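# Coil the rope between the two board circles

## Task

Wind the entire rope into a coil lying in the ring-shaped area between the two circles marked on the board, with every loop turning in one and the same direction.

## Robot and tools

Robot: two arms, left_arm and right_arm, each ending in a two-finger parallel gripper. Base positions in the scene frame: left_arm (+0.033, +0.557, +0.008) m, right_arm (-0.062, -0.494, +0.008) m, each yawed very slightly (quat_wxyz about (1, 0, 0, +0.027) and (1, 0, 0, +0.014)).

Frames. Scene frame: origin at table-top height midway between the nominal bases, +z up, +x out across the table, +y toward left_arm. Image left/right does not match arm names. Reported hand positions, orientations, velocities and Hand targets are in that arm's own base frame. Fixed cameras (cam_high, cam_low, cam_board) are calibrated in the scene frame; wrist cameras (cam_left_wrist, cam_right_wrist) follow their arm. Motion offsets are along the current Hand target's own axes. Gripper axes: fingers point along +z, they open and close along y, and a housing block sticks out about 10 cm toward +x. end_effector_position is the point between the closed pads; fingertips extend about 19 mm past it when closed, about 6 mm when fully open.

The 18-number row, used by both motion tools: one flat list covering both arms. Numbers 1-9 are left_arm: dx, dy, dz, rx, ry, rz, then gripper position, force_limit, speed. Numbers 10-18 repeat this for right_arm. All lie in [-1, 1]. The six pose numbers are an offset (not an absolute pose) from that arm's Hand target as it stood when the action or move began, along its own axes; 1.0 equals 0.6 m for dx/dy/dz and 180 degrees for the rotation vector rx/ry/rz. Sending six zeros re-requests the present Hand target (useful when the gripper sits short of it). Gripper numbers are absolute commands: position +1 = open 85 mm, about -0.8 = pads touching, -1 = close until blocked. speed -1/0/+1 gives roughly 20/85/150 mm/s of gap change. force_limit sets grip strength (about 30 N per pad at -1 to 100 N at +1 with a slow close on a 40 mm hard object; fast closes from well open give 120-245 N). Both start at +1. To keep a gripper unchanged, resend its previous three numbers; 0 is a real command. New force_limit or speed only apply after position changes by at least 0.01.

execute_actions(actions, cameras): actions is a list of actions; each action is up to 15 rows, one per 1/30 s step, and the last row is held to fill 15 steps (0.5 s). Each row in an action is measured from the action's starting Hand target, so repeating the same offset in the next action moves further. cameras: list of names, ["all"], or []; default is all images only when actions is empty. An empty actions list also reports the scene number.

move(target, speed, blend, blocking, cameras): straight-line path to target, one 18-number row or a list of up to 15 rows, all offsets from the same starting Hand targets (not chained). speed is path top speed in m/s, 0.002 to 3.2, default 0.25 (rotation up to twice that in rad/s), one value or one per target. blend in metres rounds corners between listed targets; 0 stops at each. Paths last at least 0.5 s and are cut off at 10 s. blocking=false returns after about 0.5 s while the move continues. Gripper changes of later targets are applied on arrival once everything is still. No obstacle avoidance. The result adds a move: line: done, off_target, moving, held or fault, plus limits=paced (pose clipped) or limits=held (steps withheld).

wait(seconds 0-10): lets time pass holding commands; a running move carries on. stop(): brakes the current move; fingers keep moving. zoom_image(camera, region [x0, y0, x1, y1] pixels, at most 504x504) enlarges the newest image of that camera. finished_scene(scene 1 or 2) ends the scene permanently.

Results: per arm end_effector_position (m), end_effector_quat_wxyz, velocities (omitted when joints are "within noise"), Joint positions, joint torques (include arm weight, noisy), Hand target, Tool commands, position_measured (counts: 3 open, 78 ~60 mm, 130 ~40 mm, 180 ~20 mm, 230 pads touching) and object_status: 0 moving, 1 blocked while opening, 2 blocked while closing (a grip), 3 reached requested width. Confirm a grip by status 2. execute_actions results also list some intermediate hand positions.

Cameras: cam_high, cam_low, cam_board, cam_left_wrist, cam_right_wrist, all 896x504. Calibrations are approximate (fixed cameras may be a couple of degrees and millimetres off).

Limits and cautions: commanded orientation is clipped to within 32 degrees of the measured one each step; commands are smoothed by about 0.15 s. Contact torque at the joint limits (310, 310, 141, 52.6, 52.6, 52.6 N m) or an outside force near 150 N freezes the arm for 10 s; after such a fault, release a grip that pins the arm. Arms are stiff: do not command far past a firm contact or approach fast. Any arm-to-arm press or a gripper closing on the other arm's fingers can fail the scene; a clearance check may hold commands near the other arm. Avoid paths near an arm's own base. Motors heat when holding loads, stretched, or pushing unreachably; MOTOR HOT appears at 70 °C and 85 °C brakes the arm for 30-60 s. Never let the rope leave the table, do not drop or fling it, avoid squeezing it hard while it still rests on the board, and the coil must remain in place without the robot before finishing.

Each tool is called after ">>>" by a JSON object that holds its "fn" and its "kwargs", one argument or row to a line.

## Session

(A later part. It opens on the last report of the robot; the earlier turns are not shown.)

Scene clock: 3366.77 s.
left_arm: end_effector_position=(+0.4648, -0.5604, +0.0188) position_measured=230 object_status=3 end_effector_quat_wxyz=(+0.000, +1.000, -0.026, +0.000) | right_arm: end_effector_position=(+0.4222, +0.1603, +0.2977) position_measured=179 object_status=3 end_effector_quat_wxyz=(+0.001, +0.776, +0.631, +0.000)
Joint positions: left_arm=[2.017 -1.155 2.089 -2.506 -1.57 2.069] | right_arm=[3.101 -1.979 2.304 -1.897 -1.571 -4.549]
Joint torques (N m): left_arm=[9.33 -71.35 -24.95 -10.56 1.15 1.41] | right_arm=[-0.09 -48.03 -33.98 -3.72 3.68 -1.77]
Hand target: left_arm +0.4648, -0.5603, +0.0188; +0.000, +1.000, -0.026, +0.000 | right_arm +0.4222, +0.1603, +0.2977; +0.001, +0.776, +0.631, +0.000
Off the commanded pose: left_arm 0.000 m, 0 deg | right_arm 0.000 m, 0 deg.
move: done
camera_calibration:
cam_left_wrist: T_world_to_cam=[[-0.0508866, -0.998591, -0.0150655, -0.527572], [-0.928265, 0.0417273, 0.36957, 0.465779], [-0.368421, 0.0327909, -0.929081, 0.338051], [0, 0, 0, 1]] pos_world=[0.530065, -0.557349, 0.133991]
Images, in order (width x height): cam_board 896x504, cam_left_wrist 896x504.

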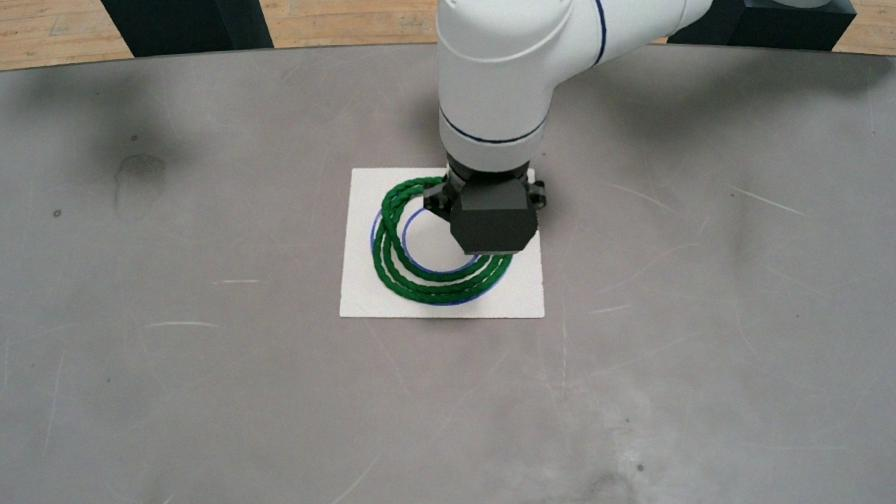

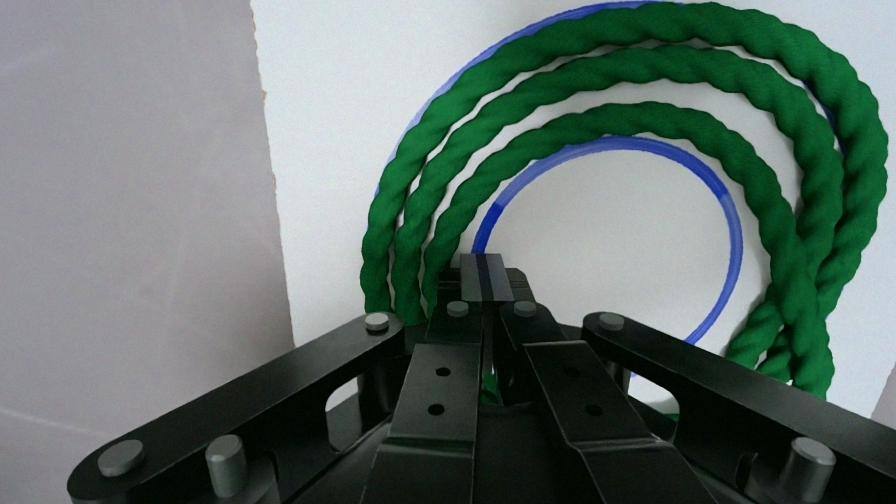

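>>> {"fn": "move", "kwargs": {
  "target": [
    [0,0.0267,0,0,0,0,-1,-1,-1,0,0,0,0,0,0,-0.4,-1,-1],
    [0.0211,0.0326,0,0,0,0.1667,-1,-1,-1,0,0,0,0,0,0,-0.4,-1,-1],
    [0.0332,0.0117,0,0,0,0.1667,-1,-1,-1,0,0,0,0,0,0,-0.4,-1,-1]
  ],
  "speed": [0.03, 0.08, 0.015]
}}

>>> {"fn": "move", "kwargs": {
  "target": [
    [0,0.0242,0,0,0,0,-1,-1,-1,0,0,0,0,0,0,-0.4,-1,-1],
    [0.0217,0.0299,0,0,0,0.1667,-1,-1,-1,0,0,0,0,0,0,-0.4,-1,-1],
    [0.0338,0.009,0,0,0,0.1667,-1,-1,-1,0,0,0,0,0,0,-0.4,-1,-1]
  ],
  "speed": [0.03, 0.08, 0.015],
  "cameras": ["cam_left_wrist"]
}}

>>> {"fn": "zoom_image", "kwargs": {
  "camera": "cam_left_wrist",
  "region": [250, 0, 750, 400]
}}

Scene clock: 3388.90 s.
left_arm: end_effector_position=(+0.4843, -0.5685, +0.0188) position_measured=230 object_status=3 end_effector_quat_wxyz=(+0.000, +0.959, -0.284, +0.000) | right_arm: end_effector_position=(+0.4222, +0.1603, +0.2977) position_measured=179 object_status=3 end_effector_quat_wxyz=(+0.001, +0.776, +0.631, +0.000)
Joint positions: left_arm=[2.036 -1.134 2.052 -2.49 -1.57 2.612] | right_arm=[3.101 -1.979 2.304 -1.897 -1.571 -4.549]
Joint torques (N m): left_arm=[7.8 -75.41 -26.6 -10.65 -1.2 2.34] | right_arm=[0.67 -49.79 -34.63 -3.74 4.22 -1.3]
Hand target: left_arm +0.4844, -0.5683, +0.0188; +0.000, +0.959, -0.284, +0.000 | right_arm +0.4222, +0.1603, +0.2977; +0.001, +0.776, +0.631, +0.000
Off the commanded pose: left_arm 0.000 m, 0 deg | right_arm 0.000 m, 0 deg.
move: done

Scene clock: 3394.37 s.
left_arm: end_effector_position=(+0.4983, -0.5839, +0.0189) position_measured=230 object_status=3 end_effector_quat_wxyz=(+0.000, +0.853, -0.523, +0.000) | right_arm: end_effector_position=(+0.4222, +0.1603, +0.2977) position_measured=179 object_status=3 end_effector_quat_wxyz=(+0.001, +0.776, +0.631, +0.000)
Joint positions: left_arm=[2.044 -1.11 2.01 -2.472 -1.57 3.144] | right_arm=[3.101 -1.979 2.304 -1.897 -1.571 -4.549]
Joint torques (N m): left_arm=[9.95 -57.02 -40.93 -2.07 -0.96 1.97] | right_arm=[0.55 -45.25 -34.57 -3.05 4.04 -1.26]
Hand target: left_arm +0.4984, -0.5839, +0.0189; +0.000, +0.853, -0.523, +0.000 | right_arm +0.4222, +0.1603, +0.2977; +0.001, +0.776, +0.631, +0.000
Off the commanded pose: left_arm 0.000 m, 0 deg | right_arm 0.000 m, 0 deg.
move: done
camera_calibration:
cam_left_wrist: T_world_to_cam=[[-0.890324, -0.455051, -0.015863, 0.186207], [-0.428107, 0.824725, 0.369532, 0.705831], [-0.155073, 0.335794, -0.929083, 0.421881], [0, 0, 0, 1]] pos_world=[0.533378, -0.639048, 0.134089]
Images, in order (width x height): cam_left_wrist 896x504.

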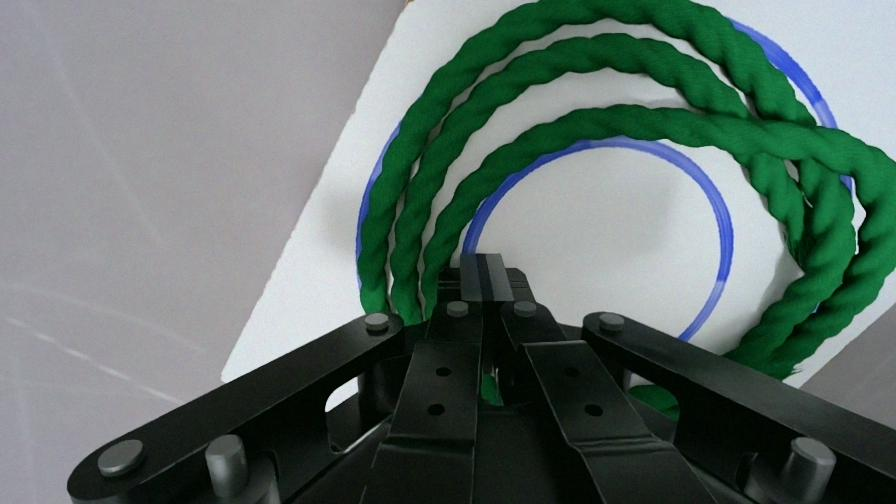

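Scaled by 1.008.

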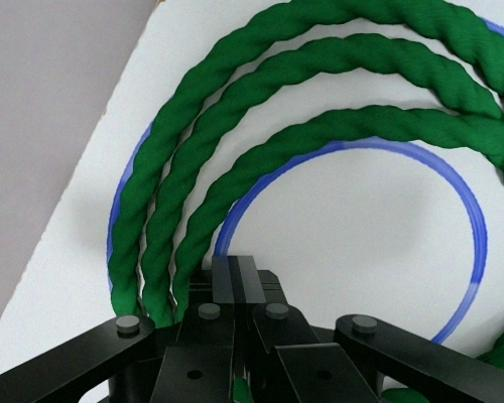

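>>> {"fn": "move", "kwargs": {
  "target": [
    [0,0.0333,0,0,0,0,-1,-1,-1,0,0,0,0,0,0,-0.4,-1,-1],
    [0,0.0333,-0.13,0,0,0,-1,-1,-1,0,0,0,0,0,0,-0.4,-1,-1],
    [-0.29,-0.0538,-0.35,0,0,0,-1,-1,-1,0,0,0,0,0,0,-0.4,-1,-1]
  ],
  "speed": [0.03, 0.1, 0.15],
  "blend": [0, 0.02, 0],
  "cameras": ["cam_board","cam_low"]
}}

>>> {"fn": "zoom_image", "kwargs": {
  "camera": "cam_board",
  "region": [365, 165, 520, 310]
}}

Scene clock: 3406.53 s.
left_arm: end_effector_position=(+0.4481, -0.4142, +0.2286) position_measured=230 object_status=3 end_effector_quat_wxyz=(+0.000, +0.853, -0.523, +0.000) | right_arm: end_effector_position=(+0.4222, +0.1603, +0.2977) position_measured=179 object_status=3 end_effector_quat_wxyz=(+0.001, +0.776, +0.631, +0.000)
Joint positions: left_arm=[2.1 -1.602 2.159 -2.128 -1.57 3.2] | right_arm=[3.101 -1.979 2.304 -1.897 -1.571 -4.549]
Joint torques (N m): left_arm=[8.88 -52.51 -37.49 -2.13 -1.36 1.73] | right_arm=[1.72 -47.33 -34.34 -3.44 4.26 -1.64]
Hand target: left_arm +0.4481, -0.4141, +0.2287; +0.000, +0.853, -0.523, +0.000 | right_arm +0.4222, +0.1603, +0.2977; +0.001, +0.776, +0.631, +0.000
Off the commanded pose: left_arm 0.000 m, 0 deg | right_arm 0.000 m, 0 deg.
move: done
Images, in order (width x height): cam_low 896x504, cam_board 896x504.

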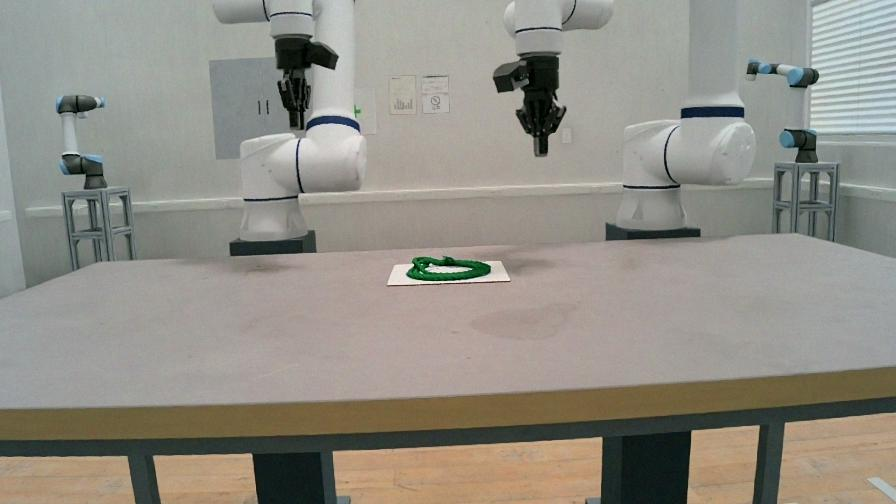

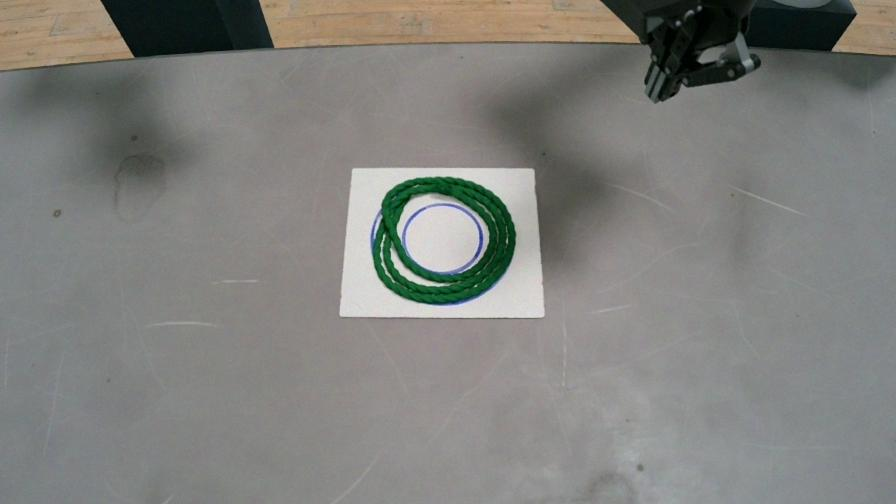

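Scaled by 3.252.

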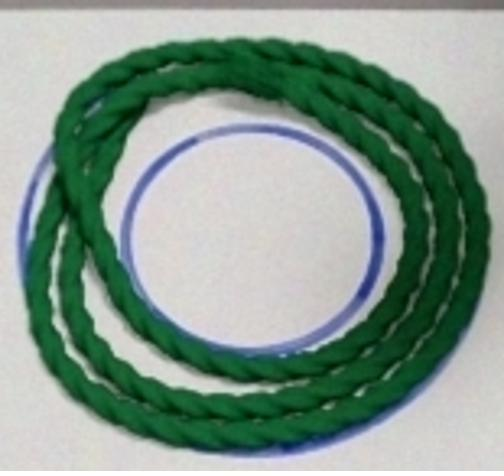

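>>> {"fn": "move", "kwargs": {
  "target": [
    [0.2455,-0.0465,0.2643,0,0,-0.0833,-1,-1,-1,0,0,0,0,0,0,-0.4,-1,-1],
    [0.2455,-0.0465,0.3497,0,0,-0.0833,-1,-1,-1,0,0,0,0,0,0,-0.4,-1,-1],
    [0.2527,-0.0198,0.3497,0,0,-0.0833,-1,-1,-1,0,0,0,0,0,0,-0.4,-1,-1]
  ],
  "speed": [0.12, 0.04, 0.015],
  "cameras": ["cam_left_wrist"]
}}

>>> {"fn": "zoom_image", "kwargs": {
  "camera": "cam_left_wrist",
  "region": [350, 0, 850, 400]
}}

Scene clock: 3454.33 s.
left_arm: end_effector_position=(+0.5277, -0.5438, +0.0190) position_measured=230 object_status=3 end_effector_quat_wxyz=(+0.000, +0.913, -0.407, +0.000) | right_arm: end_effector_position=(+0.4222, +0.1603, +0.2977) position_measured=179 object_status=3 end_effector_quat_wxyz=(+0.001, +0.776, +0.631, +0.000)
Joint positions: left_arm=[2.105 -1.121 2.03 -2.48 -1.57 2.943] | right_arm=[3.101 -1.979 2.304 -1.897 -1.571 -4.549]
Joint torques (N m): left_arm=[-11.31 -77.7 -25.9 -10.54 0.45 -0.75] | right_arm=[1.82 -45.29 -34.89 -3.35 4.03 -0.75]
Hand target: left_arm +0.5276, -0.5439, +0.0190; +0.000, +0.913, -0.407, +0.000 | right_arm +0.4222, +0.1603, +0.2977; +0.001, +0.776, +0.631, +0.000
Off the commanded pose: left_arm 0.000 m, 0 deg | right_arm 0.000 m, 0 deg.
move: done
camera_calibration:
cam_left_wrist: T_world_to_cam=[[-0.742328, -0.669853, -0.0156731, 0.035824], [-0.626828, 0.686004, 0.369438, 0.714668], [-0.236718, 0.284069, -0.929123, 0.428096], [0, 0, 0, 1]] pos_world=[0.575905, -0.587877, 0.13429]
Images, in order (width x height): cam_left_wrist 896x504.

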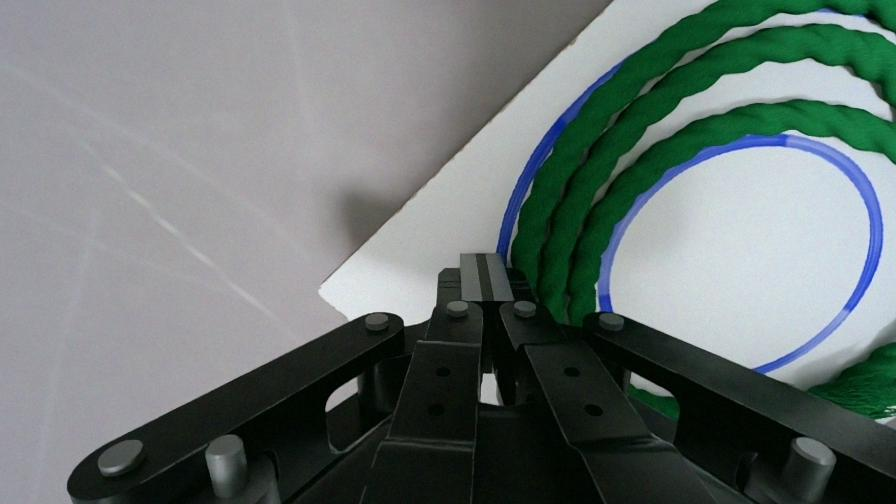

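Scaled by 1.008.

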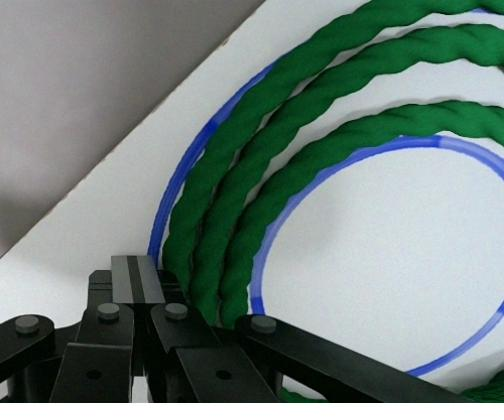

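>>> {"fn": "move", "kwargs": {
  "target": [
    [0,-0.0275,0,0,0,0,-1,-1,-1,0,0,0,0,0,0,-0.4,-1,-1],
    [0.0787,-0.0086,0,0,0,0.15,-1,-1,-1,0,0,0,0,0,0,-0.4,-1,-1],
    [0.0662,0.0158,0,0,0,0.15,-1,-1,-1,0,0,0,0,0,0,-0.4,-1,-1]
  ],
  "speed": [0.03, 0.08, 0.015]
}}

>>> {"fn": "move", "kwargs": {
  "target": [
    [0,-0.0275,0,0,0,0,-1,-1,-1,0,0,0,0,0,0,-0.4,-1,-1],
    [0.1067,0.0092,0,0,0,0.2111,-1,-1,-1,0,0,0,0,0,0,-0.4,-1,-1],
    [0.0897,0.0309,0,0,0,0.2111,-1,-1,-1,0,0,0,0,0,0,-0.4,-1,-1]
  ],
  "speed": [0.03, 0.08, 0.015],
  "cameras": ["cam_left_wrist"]
}}

>>> {"fn": "zoom_image", "kwargs": {
  "camera": "cam_left_wrist",
  "region": [350, 0, 850, 400]
}}

Scene clock: 3469.13 s.
left_arm: end_effector_position=(+0.5473, -0.5797, +0.0191) position_measured=230 object_status=3 end_effector_quat_wxyz=(+0.000, +0.793, -0.609, +0.000) | right_arm: end_effector_position=(+0.4222, +0.1603, +0.2977) position_measured=179 object_status=3 end_effector_quat_wxyz=(+0.001, +0.776, +0.631, +0.000)
Joint positions: left_arm=[2.103 -1.076 1.949 -2.445 -1.57 3.412] | right_arm=[3.101 -1.979 2.304 -1.897 -1.571 -4.549]
Joint torques (N m): left_arm=[-7.57 -83.67 -25.33 -10.64 -1.15 -0.79] | right_arm=[3.12 -44.86 -34.45 -3.62 4.11 -1.18]
Hand target: left_arm +0.5471, -0.5798, +0.0191; +0.000, +0.793, -0.609, +0.000 | right_arm +0.4222, +0.1603, +0.2977; +0.001, +0.776, +0.631, +0.000
Off the commanded pose: left_arm 0.000 m, 0 deg | right_arm 0.000 m, 0 deg.
move: done

Scene clock: 3475.70 s.
left_arm: end_effector_position=(+0.5432, -0.6366, +0.0191) position_measured=230 object_status=3 end_effector_quat_wxyz=(+0.000, -0.552, +0.834, +0.000) | right_arm: end_effector_position=(+0.4222, +0.1603, +0.2977) position_measured=179 object_status=3 end_effector_quat_wxyz=(+0.001, +0.776, +0.631, +0.000)
Joint positions: left_arm=[2.063 -1.03 1.866 -2.407 -1.57 4.036] | right_arm=[3.101 -1.979 2.304 -1.897 -1.571 -4.549]
Joint torques (N m): left_arm=[-10.83 -86.36 -30.78 -10.49 -0.91 -0.67] | right_arm=[3.95 -46.94 -34.94 -3.59 4.03 -1.08]
Hand target: left_arm +0.5431, -0.6366, +0.0191; +0.000, -0.552, +0.834, +0.000 | right_arm +0.4222, +0.1603, +0.2977; +0.001, +0.776, +0.631, +0.000
Off the commanded pose: left_arm 0.000 m, 0 deg | right_arm 0.000 m, 0 deg.
move: done
camera_calibration:
cam_left_wrist: T_world_to_cam=[[-0.920829, 0.389623, -0.0163642, 0.756642], [0.356415, 0.857892, 0.37012, 0.363298], [0.158246, 0.334985, -0.92884, 0.276008], [0, 0, 0, 1]] pos_world=[0.523576, -0.698934, 0.134285]
Images, in order (width x height): cam_left_wrist 896x504.

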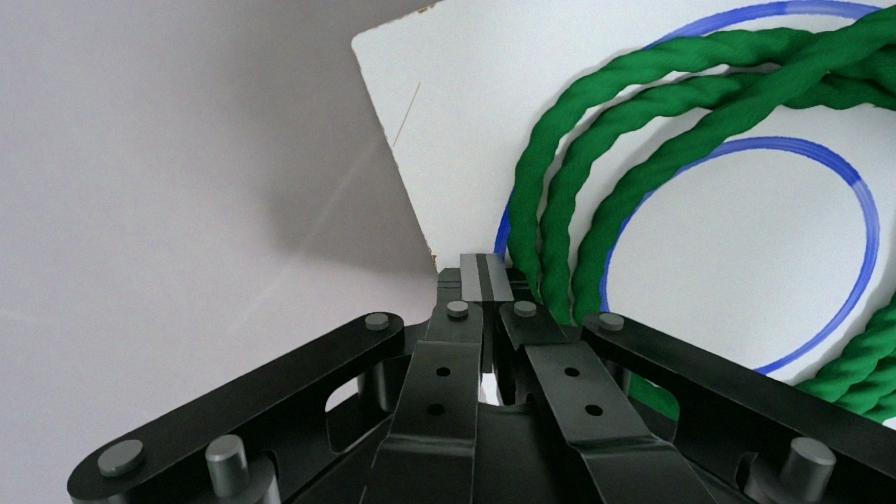

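Scaled by 1.008.

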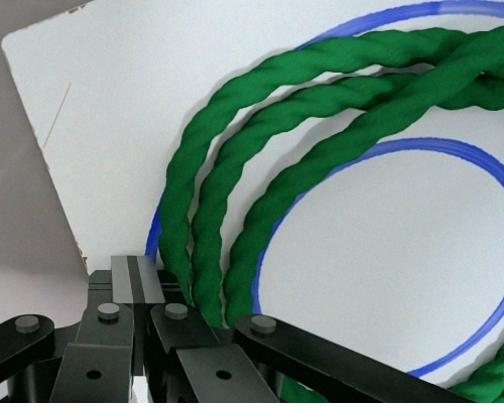

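>>> {"fn": "move", "kwargs": {
  "target": [
    [0,-0.0275,0,0,0,0,-1,-1,-1,0,0,0,0,0,0,-0.4,-1,-1],
    [0.0737,-0.0106,0,0,0,0.1389,-1,-1,-1,0,0,0,0,0,0,-0.4,-1,-1],
    [0.0619,0.0151,0,0,0,0.1389,-1,-1,-1,0,0,0,0,0,0,-0.4,-1,-1]
  ],
  "speed": [0.03, 0.08, 0.015],
  "cameras": ["cam_left_wrist"]
}}

>>> {"fn": "move", "kwargs": {
  "target": [
    [0,-0.0275,0,0,0,0,-1,-1,-1,0,0,0,0,0,0,-0.4,-1,-1],
    [0,-0.0275,-0.07,0,0,0,-1,-1,-1,0,0,0,0,0,0,-0.4,-1,-1],
    [-0.0148,0.1043,-0.07,0,0,-0.1111,-1,-1,-1,0,0,0,0,0,0,-0.4,-1,-1]
  ],
  "speed": [0.03, 0.06, 0.08]
}}

>>> {"fn": "move", "kwargs": {
  "target": [
    [0,0,0.07,0,0,0,-1,-1,-1,0,0,0,0,0,0,-0.4,-1,-1],
    [0,-0.025,0.07,0,0,0,-1,-1,-1,0,0,0,0,0,0,-0.4,-1,-1]
  ],
  "speed": [0.04, 0.015],
  "cameras": ["cam_left_wrist"]
}}

>>> {"fn": "zoom_image", "kwargs": {
  "camera": "cam_left_wrist",
  "region": [250, 0, 750, 400]
}}

Scene clock: 3506.03 s.
left_arm: end_effector_position=(+0.5203, -0.6673, +0.0191) position_measured=230 object_status=3 end_effector_quat_wxyz=(+0.000, -0.358, +0.934, +0.000) | right_arm: end_effector_position=(+0.4222, +0.1603, +0.2977) position_measured=179 object_status=3 end_effector_quat_wxyz=(+0.001, +0.776, +0.631, +0.000)
Joint positions: left_arm=[2.022 -1.019 1.846 -2.398 -1.57 4.431] | right_arm=[3.101 -1.979 2.304 -1.897 -1.571 -4.549]
Joint torques (N m): left_arm=[-10.75 -88.15 -28.57 -10.67 -1.07 -0.72] | right_arm=[2.04 -47.11 -35.27 -3.49 4.39 -0.98]
Hand target: left_arm +0.5203, -0.6672, +0.0191; +0.000, -0.358, +0.934, +0.000 | right_arm +0.4222, +0.1603, +0.2977; +0.001, +0.776, +0.631, +0.000
Off the commanded pose: left_arm 0.000 m, 0 deg | right_arm 0.000 m, 0 deg.
move: done
camera_calibration:
cam_left_wrist: T_world_to_cam=[[-0.669841, 0.742324, -0.0163783, 0.852263], [0.685521, 0.626757, 0.370454, 0.0723088], [0.285262, 0.236917, -0.928707, 0.158405], [0, 0, 0, 1]] pos_world=[0.476124, -0.715505, 0.134284]
Images, in order (width x height): cam_left_wrist 896x504.

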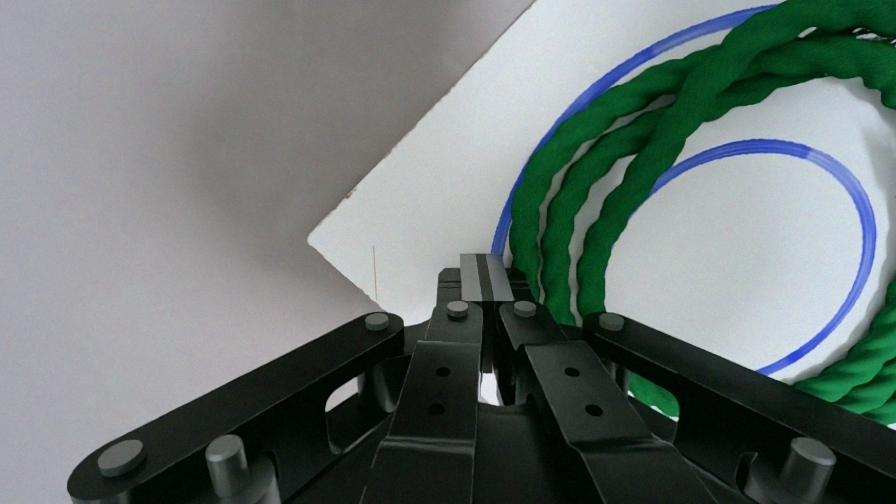

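Scene clock: 3510.40 s.
left_arm: end_effector_position=(+0.4850, -0.6148, +0.0610) position_measured=230 object_status=3 end_effector_quat_wxyz=(+0.000, -0.515, +0.857, +0.000) | right_arm: end_effector_position=(+0.4222, +0.1603, +0.2977) position_measured=179 object_status=3 end_effector_quat_wxyz=(+0.001, +0.776, +0.631, +0.000)
Joint positions: left_arm=[2.01 -1.148 1.962 -2.386 -1.57 4.07] | right_arm=[3.101 -1.979 2.304 -1.897 -1.571 -4.549]
Joint torques (N m): left_arm=[-10.15 -80.75 -28.71 -10.48 1.02 -1.27] | right_arm=[4.64 -45.57 -34.4 -3.19 3.91 -0.52]
Hand target: left_arm +0.4850, -0.6147, +0.0610; +0.000, -0.515, +0.857, +0.000 | right_arm +0.4222, +0.1603, +0.2977; +0.001, +0.776, +0.631, +0.000
Off the commanded pose: left_arm 0.000 m, 0 deg | right_arm 0.000 m, 0 deg.
move: done

Scene clock: 3512.97 s.
left_arm: end_effector_position=(+0.4982, -0.6217, +0.0191) position_measured=230 object_status=3 end_effector_quat_wxyz=(+0.000, -0.515, +0.857, +0.000) | right_arm: end_effector_position=(+0.4222, +0.1603, +0.2977) position_measured=179 object_status=3 end_effector_quat_wxyz=(+0.001, +0.776, +0.631, +0.000)
Joint positions: left_arm=[2.021 -1.076 1.95 -2.445 -1.57 4.081] | right_arm=[3.101 -1.979 2.304 -1.897 -1.571 -4.549]
Joint torques (N m): left_arm=[9.96 -58.8 -40.6 -1.87 0.5 2.14] | right_arm=[4.1 -47.36 -35.13 -3.64 3.87 -0.68]
Hand target: left_arm +0.4983, -0.6218, +0.0191; +0.000, -0.515, +0.857, +0.000 | right_arm +0.4222, +0.1603, +0.2977; +0.001, +0.776, +0.631, +0.000
Off the commanded pose: left_arm 0.000 m, 0 deg | right_arm 0.000 m, 0 deg.
move: done
camera_calibration:
cam_left_wrist: T_world_to_cam=[[-0.883327, 0.468472, -0.0163637, 0.7397], [0.429895, 0.823517, 0.370149, 0.308614], [0.18688, 0.319927, -0.928828, 0.254421], [0, 0, 0, 1]] pos_world=[0.473179, -0.682074, 0.134185]
Images, in order (width x height): cam_left_wrist 896x504.

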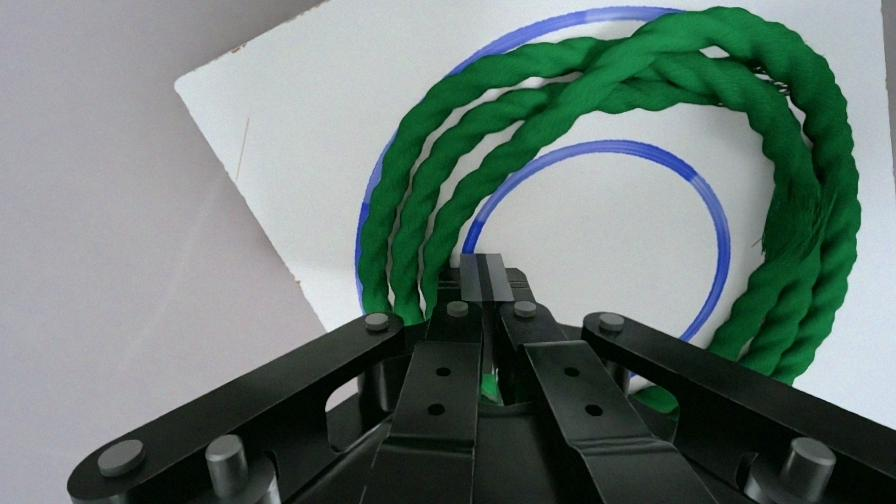

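Scaled by 1.008.

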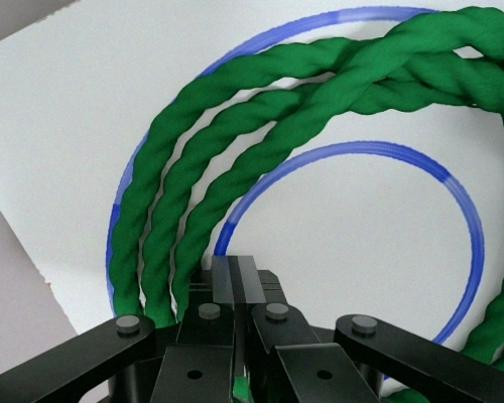

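>>> {"fn": "move", "kwargs": {
  "target": [
    [0,0.025,0,0,0,0,-1,-1,-1,0,0,0,0,0,0,-0.4,-1,-1],
    [-0.0218,0.0306,0,0,0,-0.1667,-1,-1,-1,0,0,0,0,0,0,-0.4,-1,-1],
    [-0.0344,0.0089,0,0,0,-0.1667,-1,-1,-1,0,0,0,0,0,0,-0.4,-1,-1]
  ],
  "speed": [0.03, 0.08, 0.015]
}}

>>> {"fn": "move", "kwargs": {
  "target": [
    [0,0.025,0,0,0,0,-1,-1,-1,0,0,0,0,0,0,-0.4,-1,-1],
    [-0.0215,0.0308,0,0,0,-0.1667,-1,-1,-1,0,0,0,0,0,0,-0.4,-1,-1],
    [-0.0342,0.0092,0,0,0,-0.1667,-1,-1,-1,0,0,0,0,0,0,-0.4,-1,-1]
  ],
  "speed": [0.03, 0.08, 0.015],
  "cameras": ["cam_left_wrist"]
}}

>>> {"fn": "zoom_image", "kwargs": {
  "camera": "cam_left_wrist",
  "region": [250, 0, 750, 400]
}}

Scene clock: 3537.07 s.
left_arm: end_effector_position=(+0.5031, -0.6011, +0.0190) position_measured=230 object_status=3 end_effector_quat_wxyz=(+0.000, +0.719, -0.695, +0.000) | right_arm: end_effector_position=(+0.4222, +0.1603, +0.2977) position_measured=179 object_status=3 end_effector_quat_wxyz=(+0.001, +0.776, +0.631, +0.000)
Joint positions: left_arm=[2.039 -1.091 1.977 -2.457 -1.57 3.575] | right_arm=[3.101 -1.979 2.304 -1.897 -1.571 -4.549]
Joint torques (N m): left_arm=[7.24 -63.8 -40.4 -2.48 0.72 2.07] | right_arm=[4.13 -46.77 -34.73 -3.62 4.24 -0.37]
Hand target: left_arm +0.5033, -0.6011, +0.0190; +0.000, +0.719, -0.695, +0.000 | right_arm +0.4222, +0.1603, +0.2977; +0.001, +0.776, +0.631, +0.000
Off the commanded pose: left_arm 0.000 m, 0 deg | right_arm 0.000 m, 0 deg.
move: done

Scene clock: 3542.60 s.
left_arm: end_effector_position=(+0.4969, -0.5808, +0.0190) position_measured=230 object_status=3 end_effector_quat_wxyz=(+0.000, +0.875, -0.485, +0.000) | right_arm: end_effector_position=(+0.4222, +0.1603, +0.2977) position_measured=179 object_status=3 end_effector_quat_wxyz=(+0.001, +0.776, +0.631, +0.000)
Joint positions: left_arm=[2.044 -1.114 2.016 -2.474 -1.57 3.056] | right_arm=[3.101 -1.979 2.304 -1.897 -1.571 -4.549]
Joint torques (N m): left_arm=[10.96 -55.58 -40.38 -2.15 0.68 1.75] | right_arm=[5.76 -45.93 -35.63 -3.6 4.24 0.02]
Hand target: left_arm +0.4970, -0.5807, +0.0190; +0.000, +0.875, -0.485, +0.000 | right_arm +0.4222, +0.1603, +0.2977; +0.001, +0.776, +0.631, +0.000
Off the commanded pose: left_arm 0.000 m, 0 deg | right_arm 0.000 m, 0 deg.
move: done
camera_calibration:
cam_left_wrist: T_world_to_cam=[[-0.847261, -0.530942, -0.0158208, 0.120967], [-0.498375, 0.784282, 0.369491, 0.713984], [-0.18377, 0.32094, -0.9291, 0.42642], [0, 0, 0, 1]] pos_world=[0.536686, -0.632594, 0.134289]
Images, in order (width x height): cam_left_wrist 896x504.

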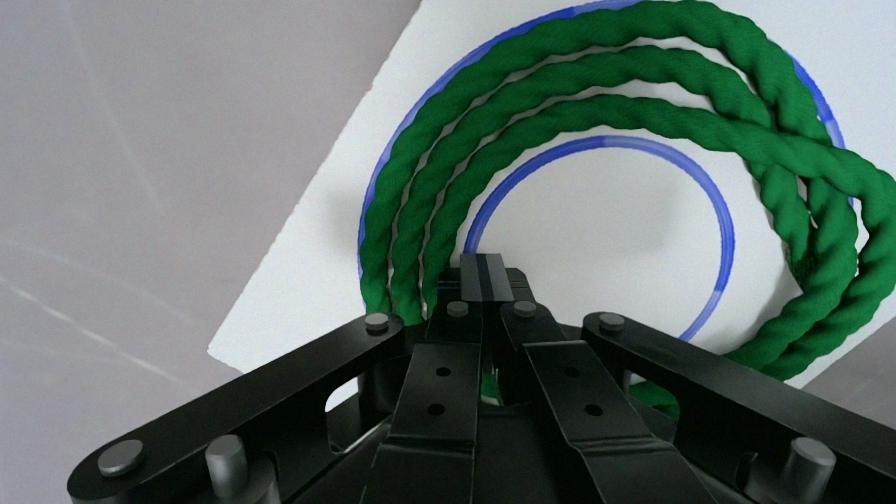

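Scaled by 1.008.

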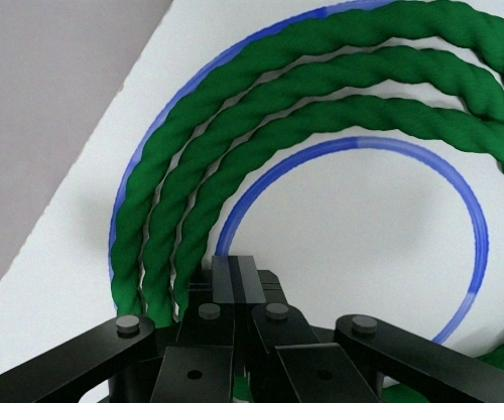

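>>> {"fn": "move", "kwargs": {
  "target": [
    [0,0.025,0,0,0,0,-1,-1,-1,0,0,0,0,0,0,-0.4,-1,-1],
    [-0.0216,0.0309,0,0,0,-0.1667,-1,-1,-1,0,0,0,0,0,0,-0.4,-1,-1],
    [-0.0342,0.0092,0,0,0,-0.1667,-1,-1,-1,0,0,0,0,0,0,-0.4,-1,-1]
  ],
  "speed": [0.03, 0.08, 0.015]
}}

>>> {"fn": "move", "kwargs": {
  "target": [
    [0,0.0333,0,0,0,0,-1,-1,-1,0,0,0,0,0,0,-0.4,-1,-1],
    [0,0.0333,-0.13,0,0,0,-1,-1,-1,0,0,0,0,0,0,-0.4,-1,-1],
    [-0.18,-0.22,-0.35,0,0,0,-1,-1,-1,0,0,0,0,0,0,-0.4,-1,-1]
  ],
  "speed": [0.03, 0.1, 0.15],
  "blend": [0, 0.02, 0],
  "cameras": ["cam_board","cam_low"]
}}

>>> {"fn": "zoom_image", "kwargs": {
  "camera": "cam_board",
  "region": [365, 165, 520, 310]
}}

>>> {"fn": "zoom_image", "kwargs": {
  "camera": "cam_low",
  "region": [380, 240, 520, 295]
}}

Scene clock: 3558.33 s.
left_arm: end_effector_position=(+0.4814, -0.5664, +0.0190) position_measured=230 object_status=3 end_effector_quat_wxyz=(+0.000, +0.970, -0.242, +0.000) | right_arm: end_effector_position=(+0.4222, +0.1603, +0.2977) position_measured=179 object_status=3 end_effector_quat_wxyz=(+0.001, +0.776, +0.631, +0.000)
Joint positions: left_arm=[2.034 -1.138 2.059 -2.493 -1.57 2.523] | right_arm=[3.101 -1.979 2.304 -1.897 -1.571 -4.549]
Joint torques (N m): left_arm=[8.77 -76.73 -26.54 -10.58 0.69 1.97] | right_arm=[5.3 -47.58 -35.25 -3.91 3.83 0]
Hand target: left_arm +0.4815, -0.5663, +0.0190; +0.000, +0.970, -0.242, +0.000 | right_arm +0.4222, +0.1603, +0.2977; +0.001, +0.776, +0.631, +0.000
Off the commanded pose: left_arm 0.000 m, 0 deg | right_arm 0.000 m, 0 deg.
move: done

Scene clock: 3562.03 s.
left_arm: end_effector_position=(+0.4480, -0.3990, +0.2288) position_measured=230 object_status=3 end_effector_quat_wxyz=(+0.000, +0.970, -0.242, +0.000) | right_arm: end_effector_position=(+0.4222, +0.1603, +0.2977) position_measured=179 object_status=3 end_effector_quat_wxyz=(+0.001, +0.776, +0.631, +0.000)
Joint positions: left_arm=[2.113 -1.62 2.175 -2.127 -1.57 2.602] | right_arm=[3.101 -1.979 2.304 -1.897 -1.571 -4.549]
Joint torques (N m): left_arm=[9.3 -46.1 -37.91 -1.95 -1.17 2.24] | right_arm=[3.1 -47.12 -35.36 -3.45 4.04 0.08]
Hand target: left_arm +0.4479, -0.3989, +0.2289; +0.000, +0.970, -0.242, +0.000 | right_arm +0.4222, +0.1603, +0.2977; +0.001, +0.776, +0.631, +0.000
Off the commanded pose: left_arm 0.000 m, 0 deg | right_arm 0.000 m, 0 deg.
move: done
Images, in order (width x height): cam_low 896x504, cam_board 896x504.

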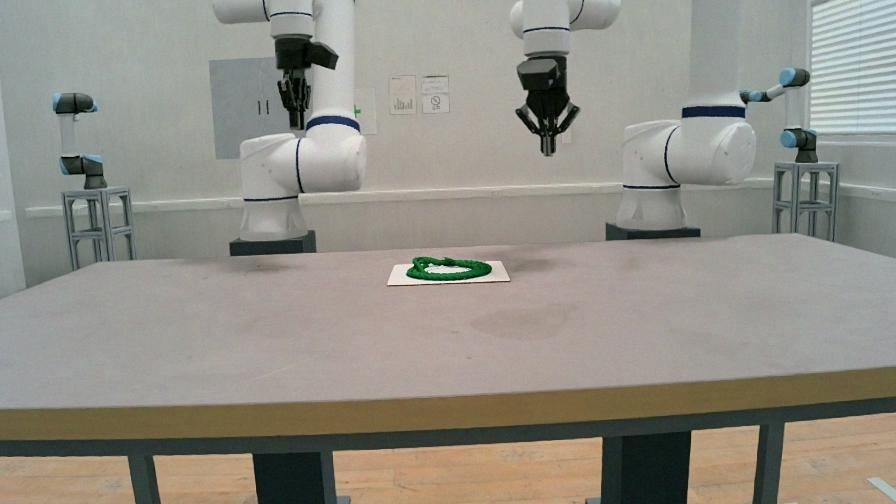

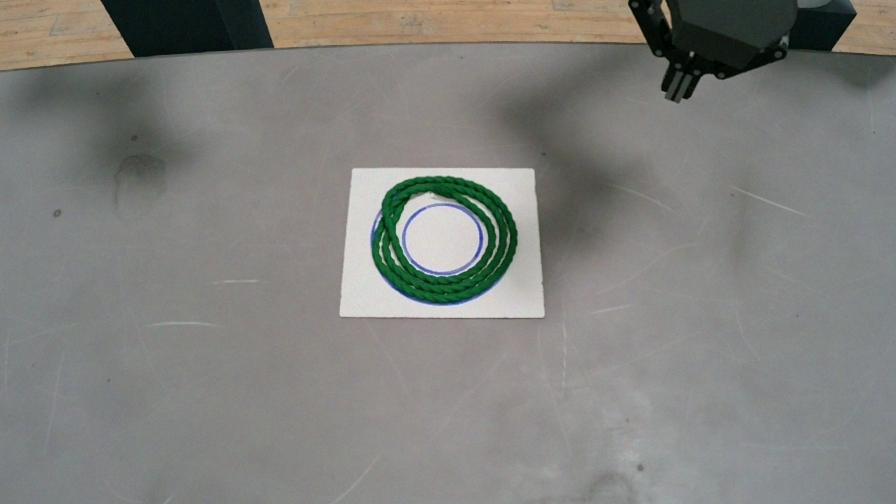

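Scaled by 3.252.

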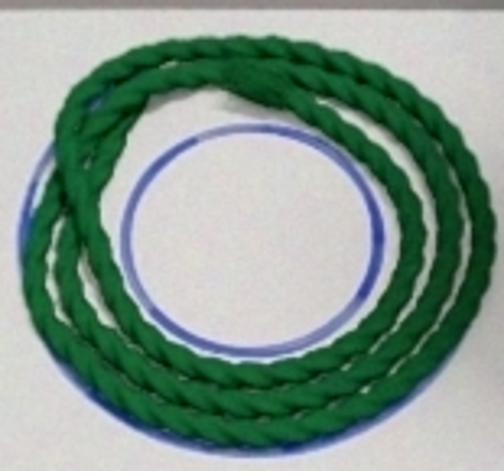

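Scaled by 3.600.

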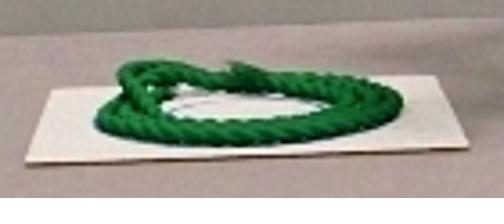

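>>> {"fn": "move", "kwargs": {
  "target": [
    [0.1592,0.1141,0.2647,0,0,-0.0389,-1,-1,-1,0,0,0,0,0,0,-0.4,-1,-1],
    [0.1592,0.1141,0.3497,0,0,-0.0389,-1,-1,-1,0,0,0,0,0,0,-0.4,-1,-1],
    [0.1628,0.1432,0.3497,0,0,-0.0389,-1,-1,-1,0,0,0,0,0,0,-0.4,-1,-1]
  ],
  "speed": [0.12, 0.04, 0.015]
}}

>>> {"fn": "move", "kwargs": {
  "target": [
    [0,-0.0275,0,0,0,0,-1,-1,-1,0,0,0,0,0,0,-0.4,-1,-1],
    [-0.0671,-0.0122,0,0,0,-0.1278,-1,-1,-1,0,0,0,0,0,0,-0.4,-1,-1],
    [-0.057,0.0115,0,0,0,-0.1278,-1,-1,-1,0,0,0,0,0,0,-0.4,-1,-1]
  ],
  "speed": [0.03, 0.08, 0.015],
  "cameras": ["cam_left_wrist"]
}}

>>> {"fn": "move", "kwargs": {
  "target": [
    [0,-0.03,0,0,0,0,-1,-1,-1,0,0,0,0,0,0,-0.4,-1,-1],
    [0,-0.03,-0.1017,0,0,0,-1,-1,-1,0,0,0,0,0,0,-0.4,-1,-1],
    [-0.1293,0.2664,-0.1017,0,0,0.2611,-1,-1,-1,0,0,0,0,0,0,-0.4,-1,-1]
  ],
  "speed": [0.03, 0.08, 0.12],
  "cameras": ["cam_left_wrist"]
}}

Scene clock: 3598.17 s.
left_arm: end_effector_position=(+0.4941, -0.5206, +0.0192) position_measured=230 object_status=3 end_effector_quat_wxyz=(+0.000, +0.983, -0.182, +0.000) | right_arm: end_effector_position=(+0.4222, +0.1603, +0.2977) position_measured=179 object_status=3 end_effector_quat_wxyz=(+0.001, +0.776, +0.631, +0.000)
Joint positions: left_arm=[2.08 -1.167 2.11 -2.514 -1.57 2.447] | right_arm=[3.101 -1.979 2.304 -1.897 -1.571 -4.549]
Joint torques (N m): left_arm=[-8.19 -51.91 -38.4 -2.21 1.05 -1.26] | right_arm=[6.38 -47.7 -34.74 -3.72 4 0.05]
Hand target: left_arm +0.4940, -0.5207, +0.0192; +0.000, +0.983, -0.182, +0.000 | right_arm +0.4222, +0.1603, +0.2977; +0.001, +0.776, +0.631, +0.000
Off the commanded pose: left_arm 0.000 m, 0 deg | right_arm 0.000 m, 0 deg.
move: done

Scene clock: 3603.00 s.
left_arm: end_effector_position=(+0.4596, -0.5148, +0.0192) position_measured=230 object_status=3 end_effector_quat_wxyz=(+0.000, +1.000, +0.017, +0.000) | right_arm: end_effector_position=(+0.4222, +0.1603, +0.2977) position_measured=179 object_status=3 end_effector_quat_wxyz=(+0.001, +0.776, +0.631, +0.000)
Joint positions: left_arm=[2.039 -1.199 2.164 -2.536 -1.57 2.004] | right_arm=[3.101 -1.979 2.304 -1.897 -1.571 -4.549]
Joint torques (N m): left_arm=[-11.09 -52.84 -36.56 -2.06 1.77 -1.26] | right_arm=[4.07 -46.51 -36.33 -3.62 3.88 0.25]
Hand target: left_arm +0.4596, -0.5149, +0.0192; +0.000, +1.000, +0.017, +0.000 | right_arm +0.4222, +0.1603, +0.2977; +0.001, +0.776, +0.631, +0.000
Off the commanded pose: left_arm 0.000 m, 0 deg | right_arm 0.000 m, 0 deg.
move: done
camera_calibration:
cam_left_wrist: T_world_to_cam=[[0.0364365, -0.999224, -0.0149287, -0.522824], [-0.928339, -0.0393743, 0.369645, 0.417131], [-0.369946, 0.000390284, -0.929053, 0.31902], [0, 0, 0, 1]] pos_world=[0.524308, -0.506118, 0.134391]
Images, in order (width x height): cam_left_wrist 896x504.

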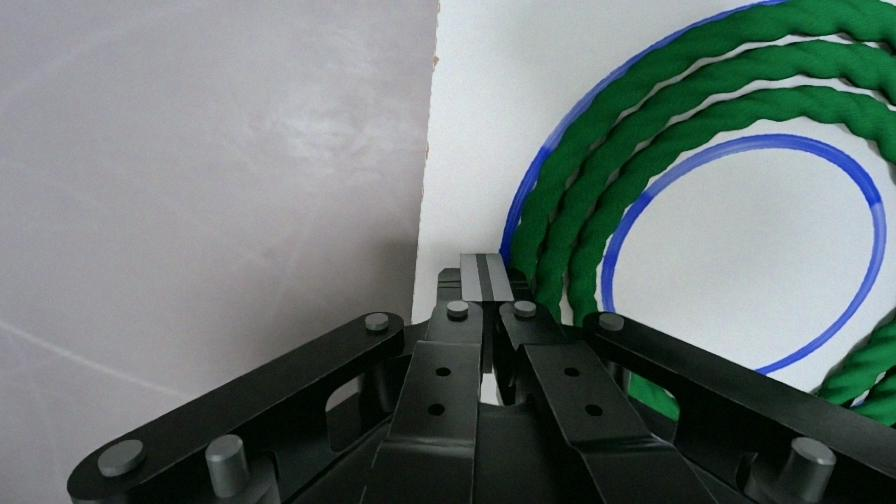

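Scene clock: 3608.77 s.
left_arm: end_effector_position=(+0.3876, -0.6773, +0.0802) position_measured=230 object_status=3 end_effector_quat_wxyz=(+0.000, +0.924, -0.383, +0.000) | right_arm: end_effector_position=(+0.4222, +0.1603, +0.2977) position_measured=179 object_status=3 end_effector_quat_wxyz=(+0.001, +0.776, +0.631, +0.000)
Joint positions: left_arm=[1.861 -1.175 1.958 -2.354 -1.57 2.646] | right_arm=[3.101 -1.979 2.304 -1.897 -1.571 -4.549]
Joint torques (N m): left_arm=[-10.48 -53.43 -46.67 -2.13 -0.76 2.2] | right_arm=[6.32 -47.51 -35.81 -3.52 4.28 0.39]
Hand target: left_arm +0.3876, -0.6773, +0.0802; +0.000, +0.924, -0.383, +0.000 | right_arm +0.4222, +0.1603, +0.2977; +0.001, +0.776, +0.631, +0.000
Off the commanded pose: left_arm 0.000 m, 0 deg | right_arm 0.000 m, 0 deg.
move: done
camera_calibration:
cam_left_wrist: T_world_to_cam=[[-0.705718, -0.708319, -0.0156753, -0.196895], [-0.662377, 0.65177, 0.369394, 0.686436], [-0.251432, 0.271071, -0.92914, 0.486516], [0, 0, 0, 1]] pos_world=[0.438052, -0.718744, 0.19539]
Images, in order (width x height): cam_left_wrist 896x504.

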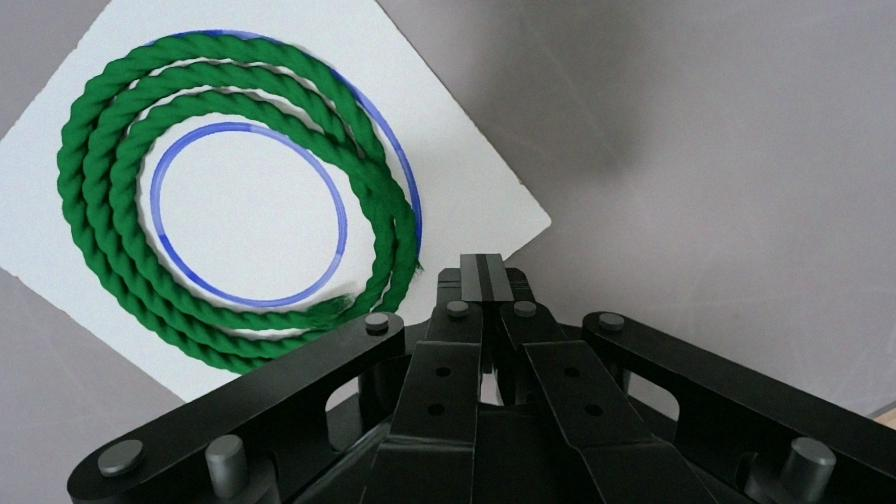

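>>> {"fn": "zoom_image", "kwargs": {
  "camera": "cam_left_wrist",
  "region": [40, 10, 480, 390]
}}

Scaled by 1.145.

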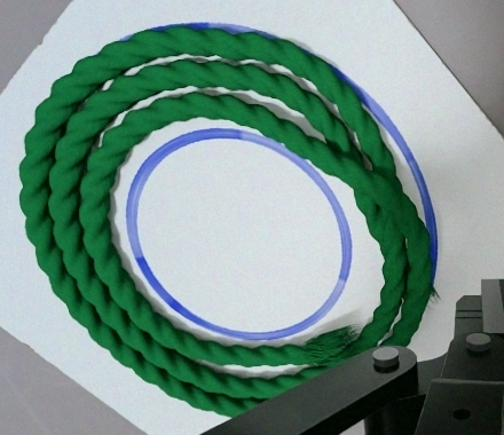

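>>> {"fn": "move", "kwargs": {
  "target": [
    [0,0,0.1017,0,0,0,-1,-1,-1,0,0,0,0,0,0,-0.4,-1,-1],
    [0,-0.0325,0.1017,0,0,0,-1,-1,-1,0,0,0,0,0,0,-0.4,-1,-1]
  ],
  "speed": [0.05, 0.015],
  "cameras": ["cam_left_wrist","cam_board"]
}}

>>> {"fn": "zoom_image", "kwargs": {
  "camera": "cam_left_wrist",
  "region": [100, 0, 600, 390]
}}

>>> {"fn": "zoom_image", "kwargs": {
  "camera": "cam_board",
  "region": [365, 165, 520, 310]
}}

Scene clock: 3627.30 s.
left_arm: end_effector_position=(+0.4013, -0.6637, +0.0192) position_measured=230 object_status=3 end_effector_quat_wxyz=(+0.000, +0.924, -0.383, +0.000) | right_arm: end_effector_position=(+0.4222, +0.1603, +0.2977) position_measured=179 object_status=3 end_effector_quat_wxyz=(+0.001, +0.776, +0.631, +0.000)
Joint positions: left_arm=[1.884 -1.101 1.993 -2.464 -1.57 2.669] | right_arm=[3.101 -1.979 2.304 -1.897 -1.571 -4.549]
Joint torques (N m): left_arm=[8.18 -76.98 -25.13 -10.63 -1.16 1.16] | right_arm=[4.24 -46.01 -34.68 -3.45 4.15 0.23]
Hand target: left_arm +0.4014, -0.6636, +0.0192; +0.000, +0.924, -0.383, +0.000 | right_arm +0.4222, +0.1603, +0.2977; +0.001, +0.776, +0.631, +0.000
Off the commanded pose: left_arm 0.000 m, 0 deg | right_arm 0.000 m, 0 deg.
move: done
camera_calibration:
cam_left_wrist: T_world_to_cam=[[-0.705924, -0.708115, -0.0156413, -0.178319], [-0.662162, 0.651952, 0.369459, 0.709201], [-0.251422, 0.271167, -0.929115, 0.429656], [0, 0, 0, 1]] pos_world=[0.451751, -0.705144, 0.13439]
Images, in order (width x height): cam_board 896x504, cam_left_wrist 896x504.

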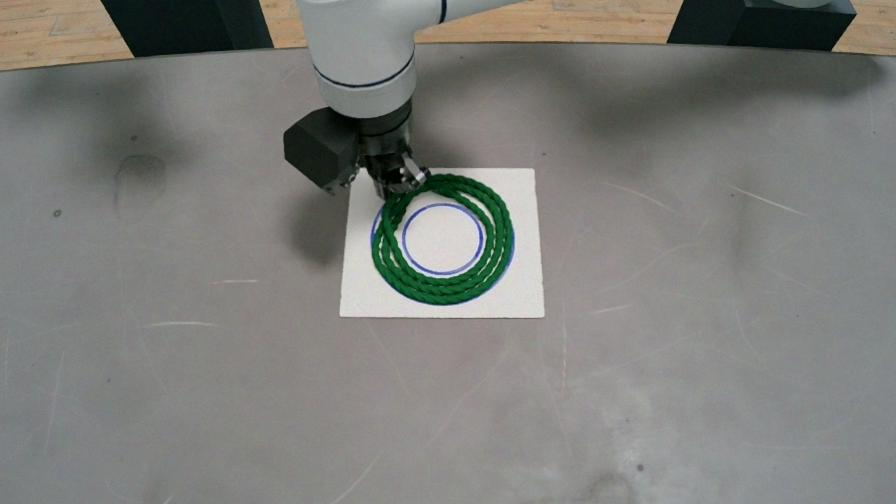

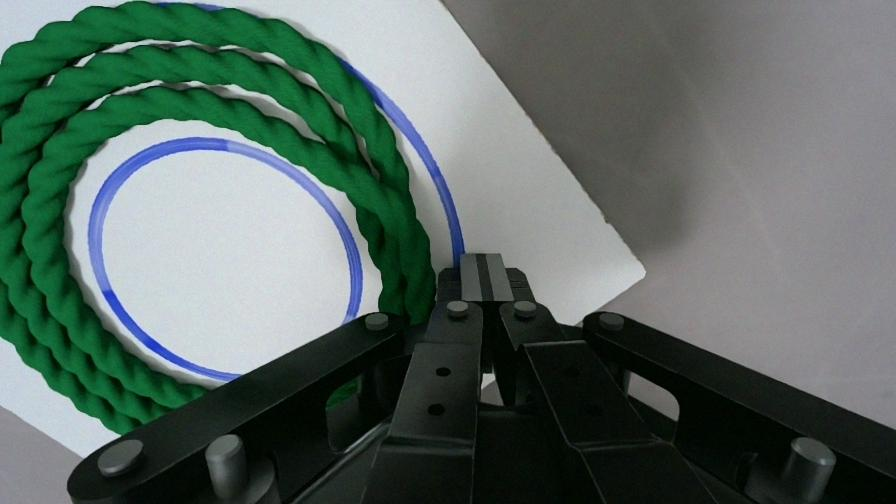

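Scaled by 1.008.

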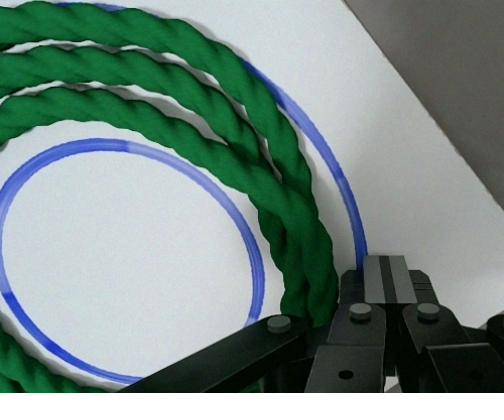

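Scaled by 3.252.

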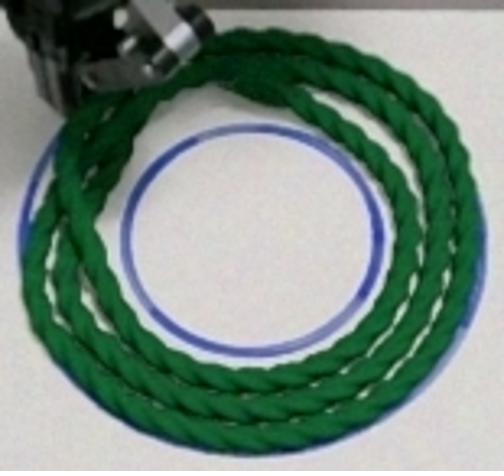

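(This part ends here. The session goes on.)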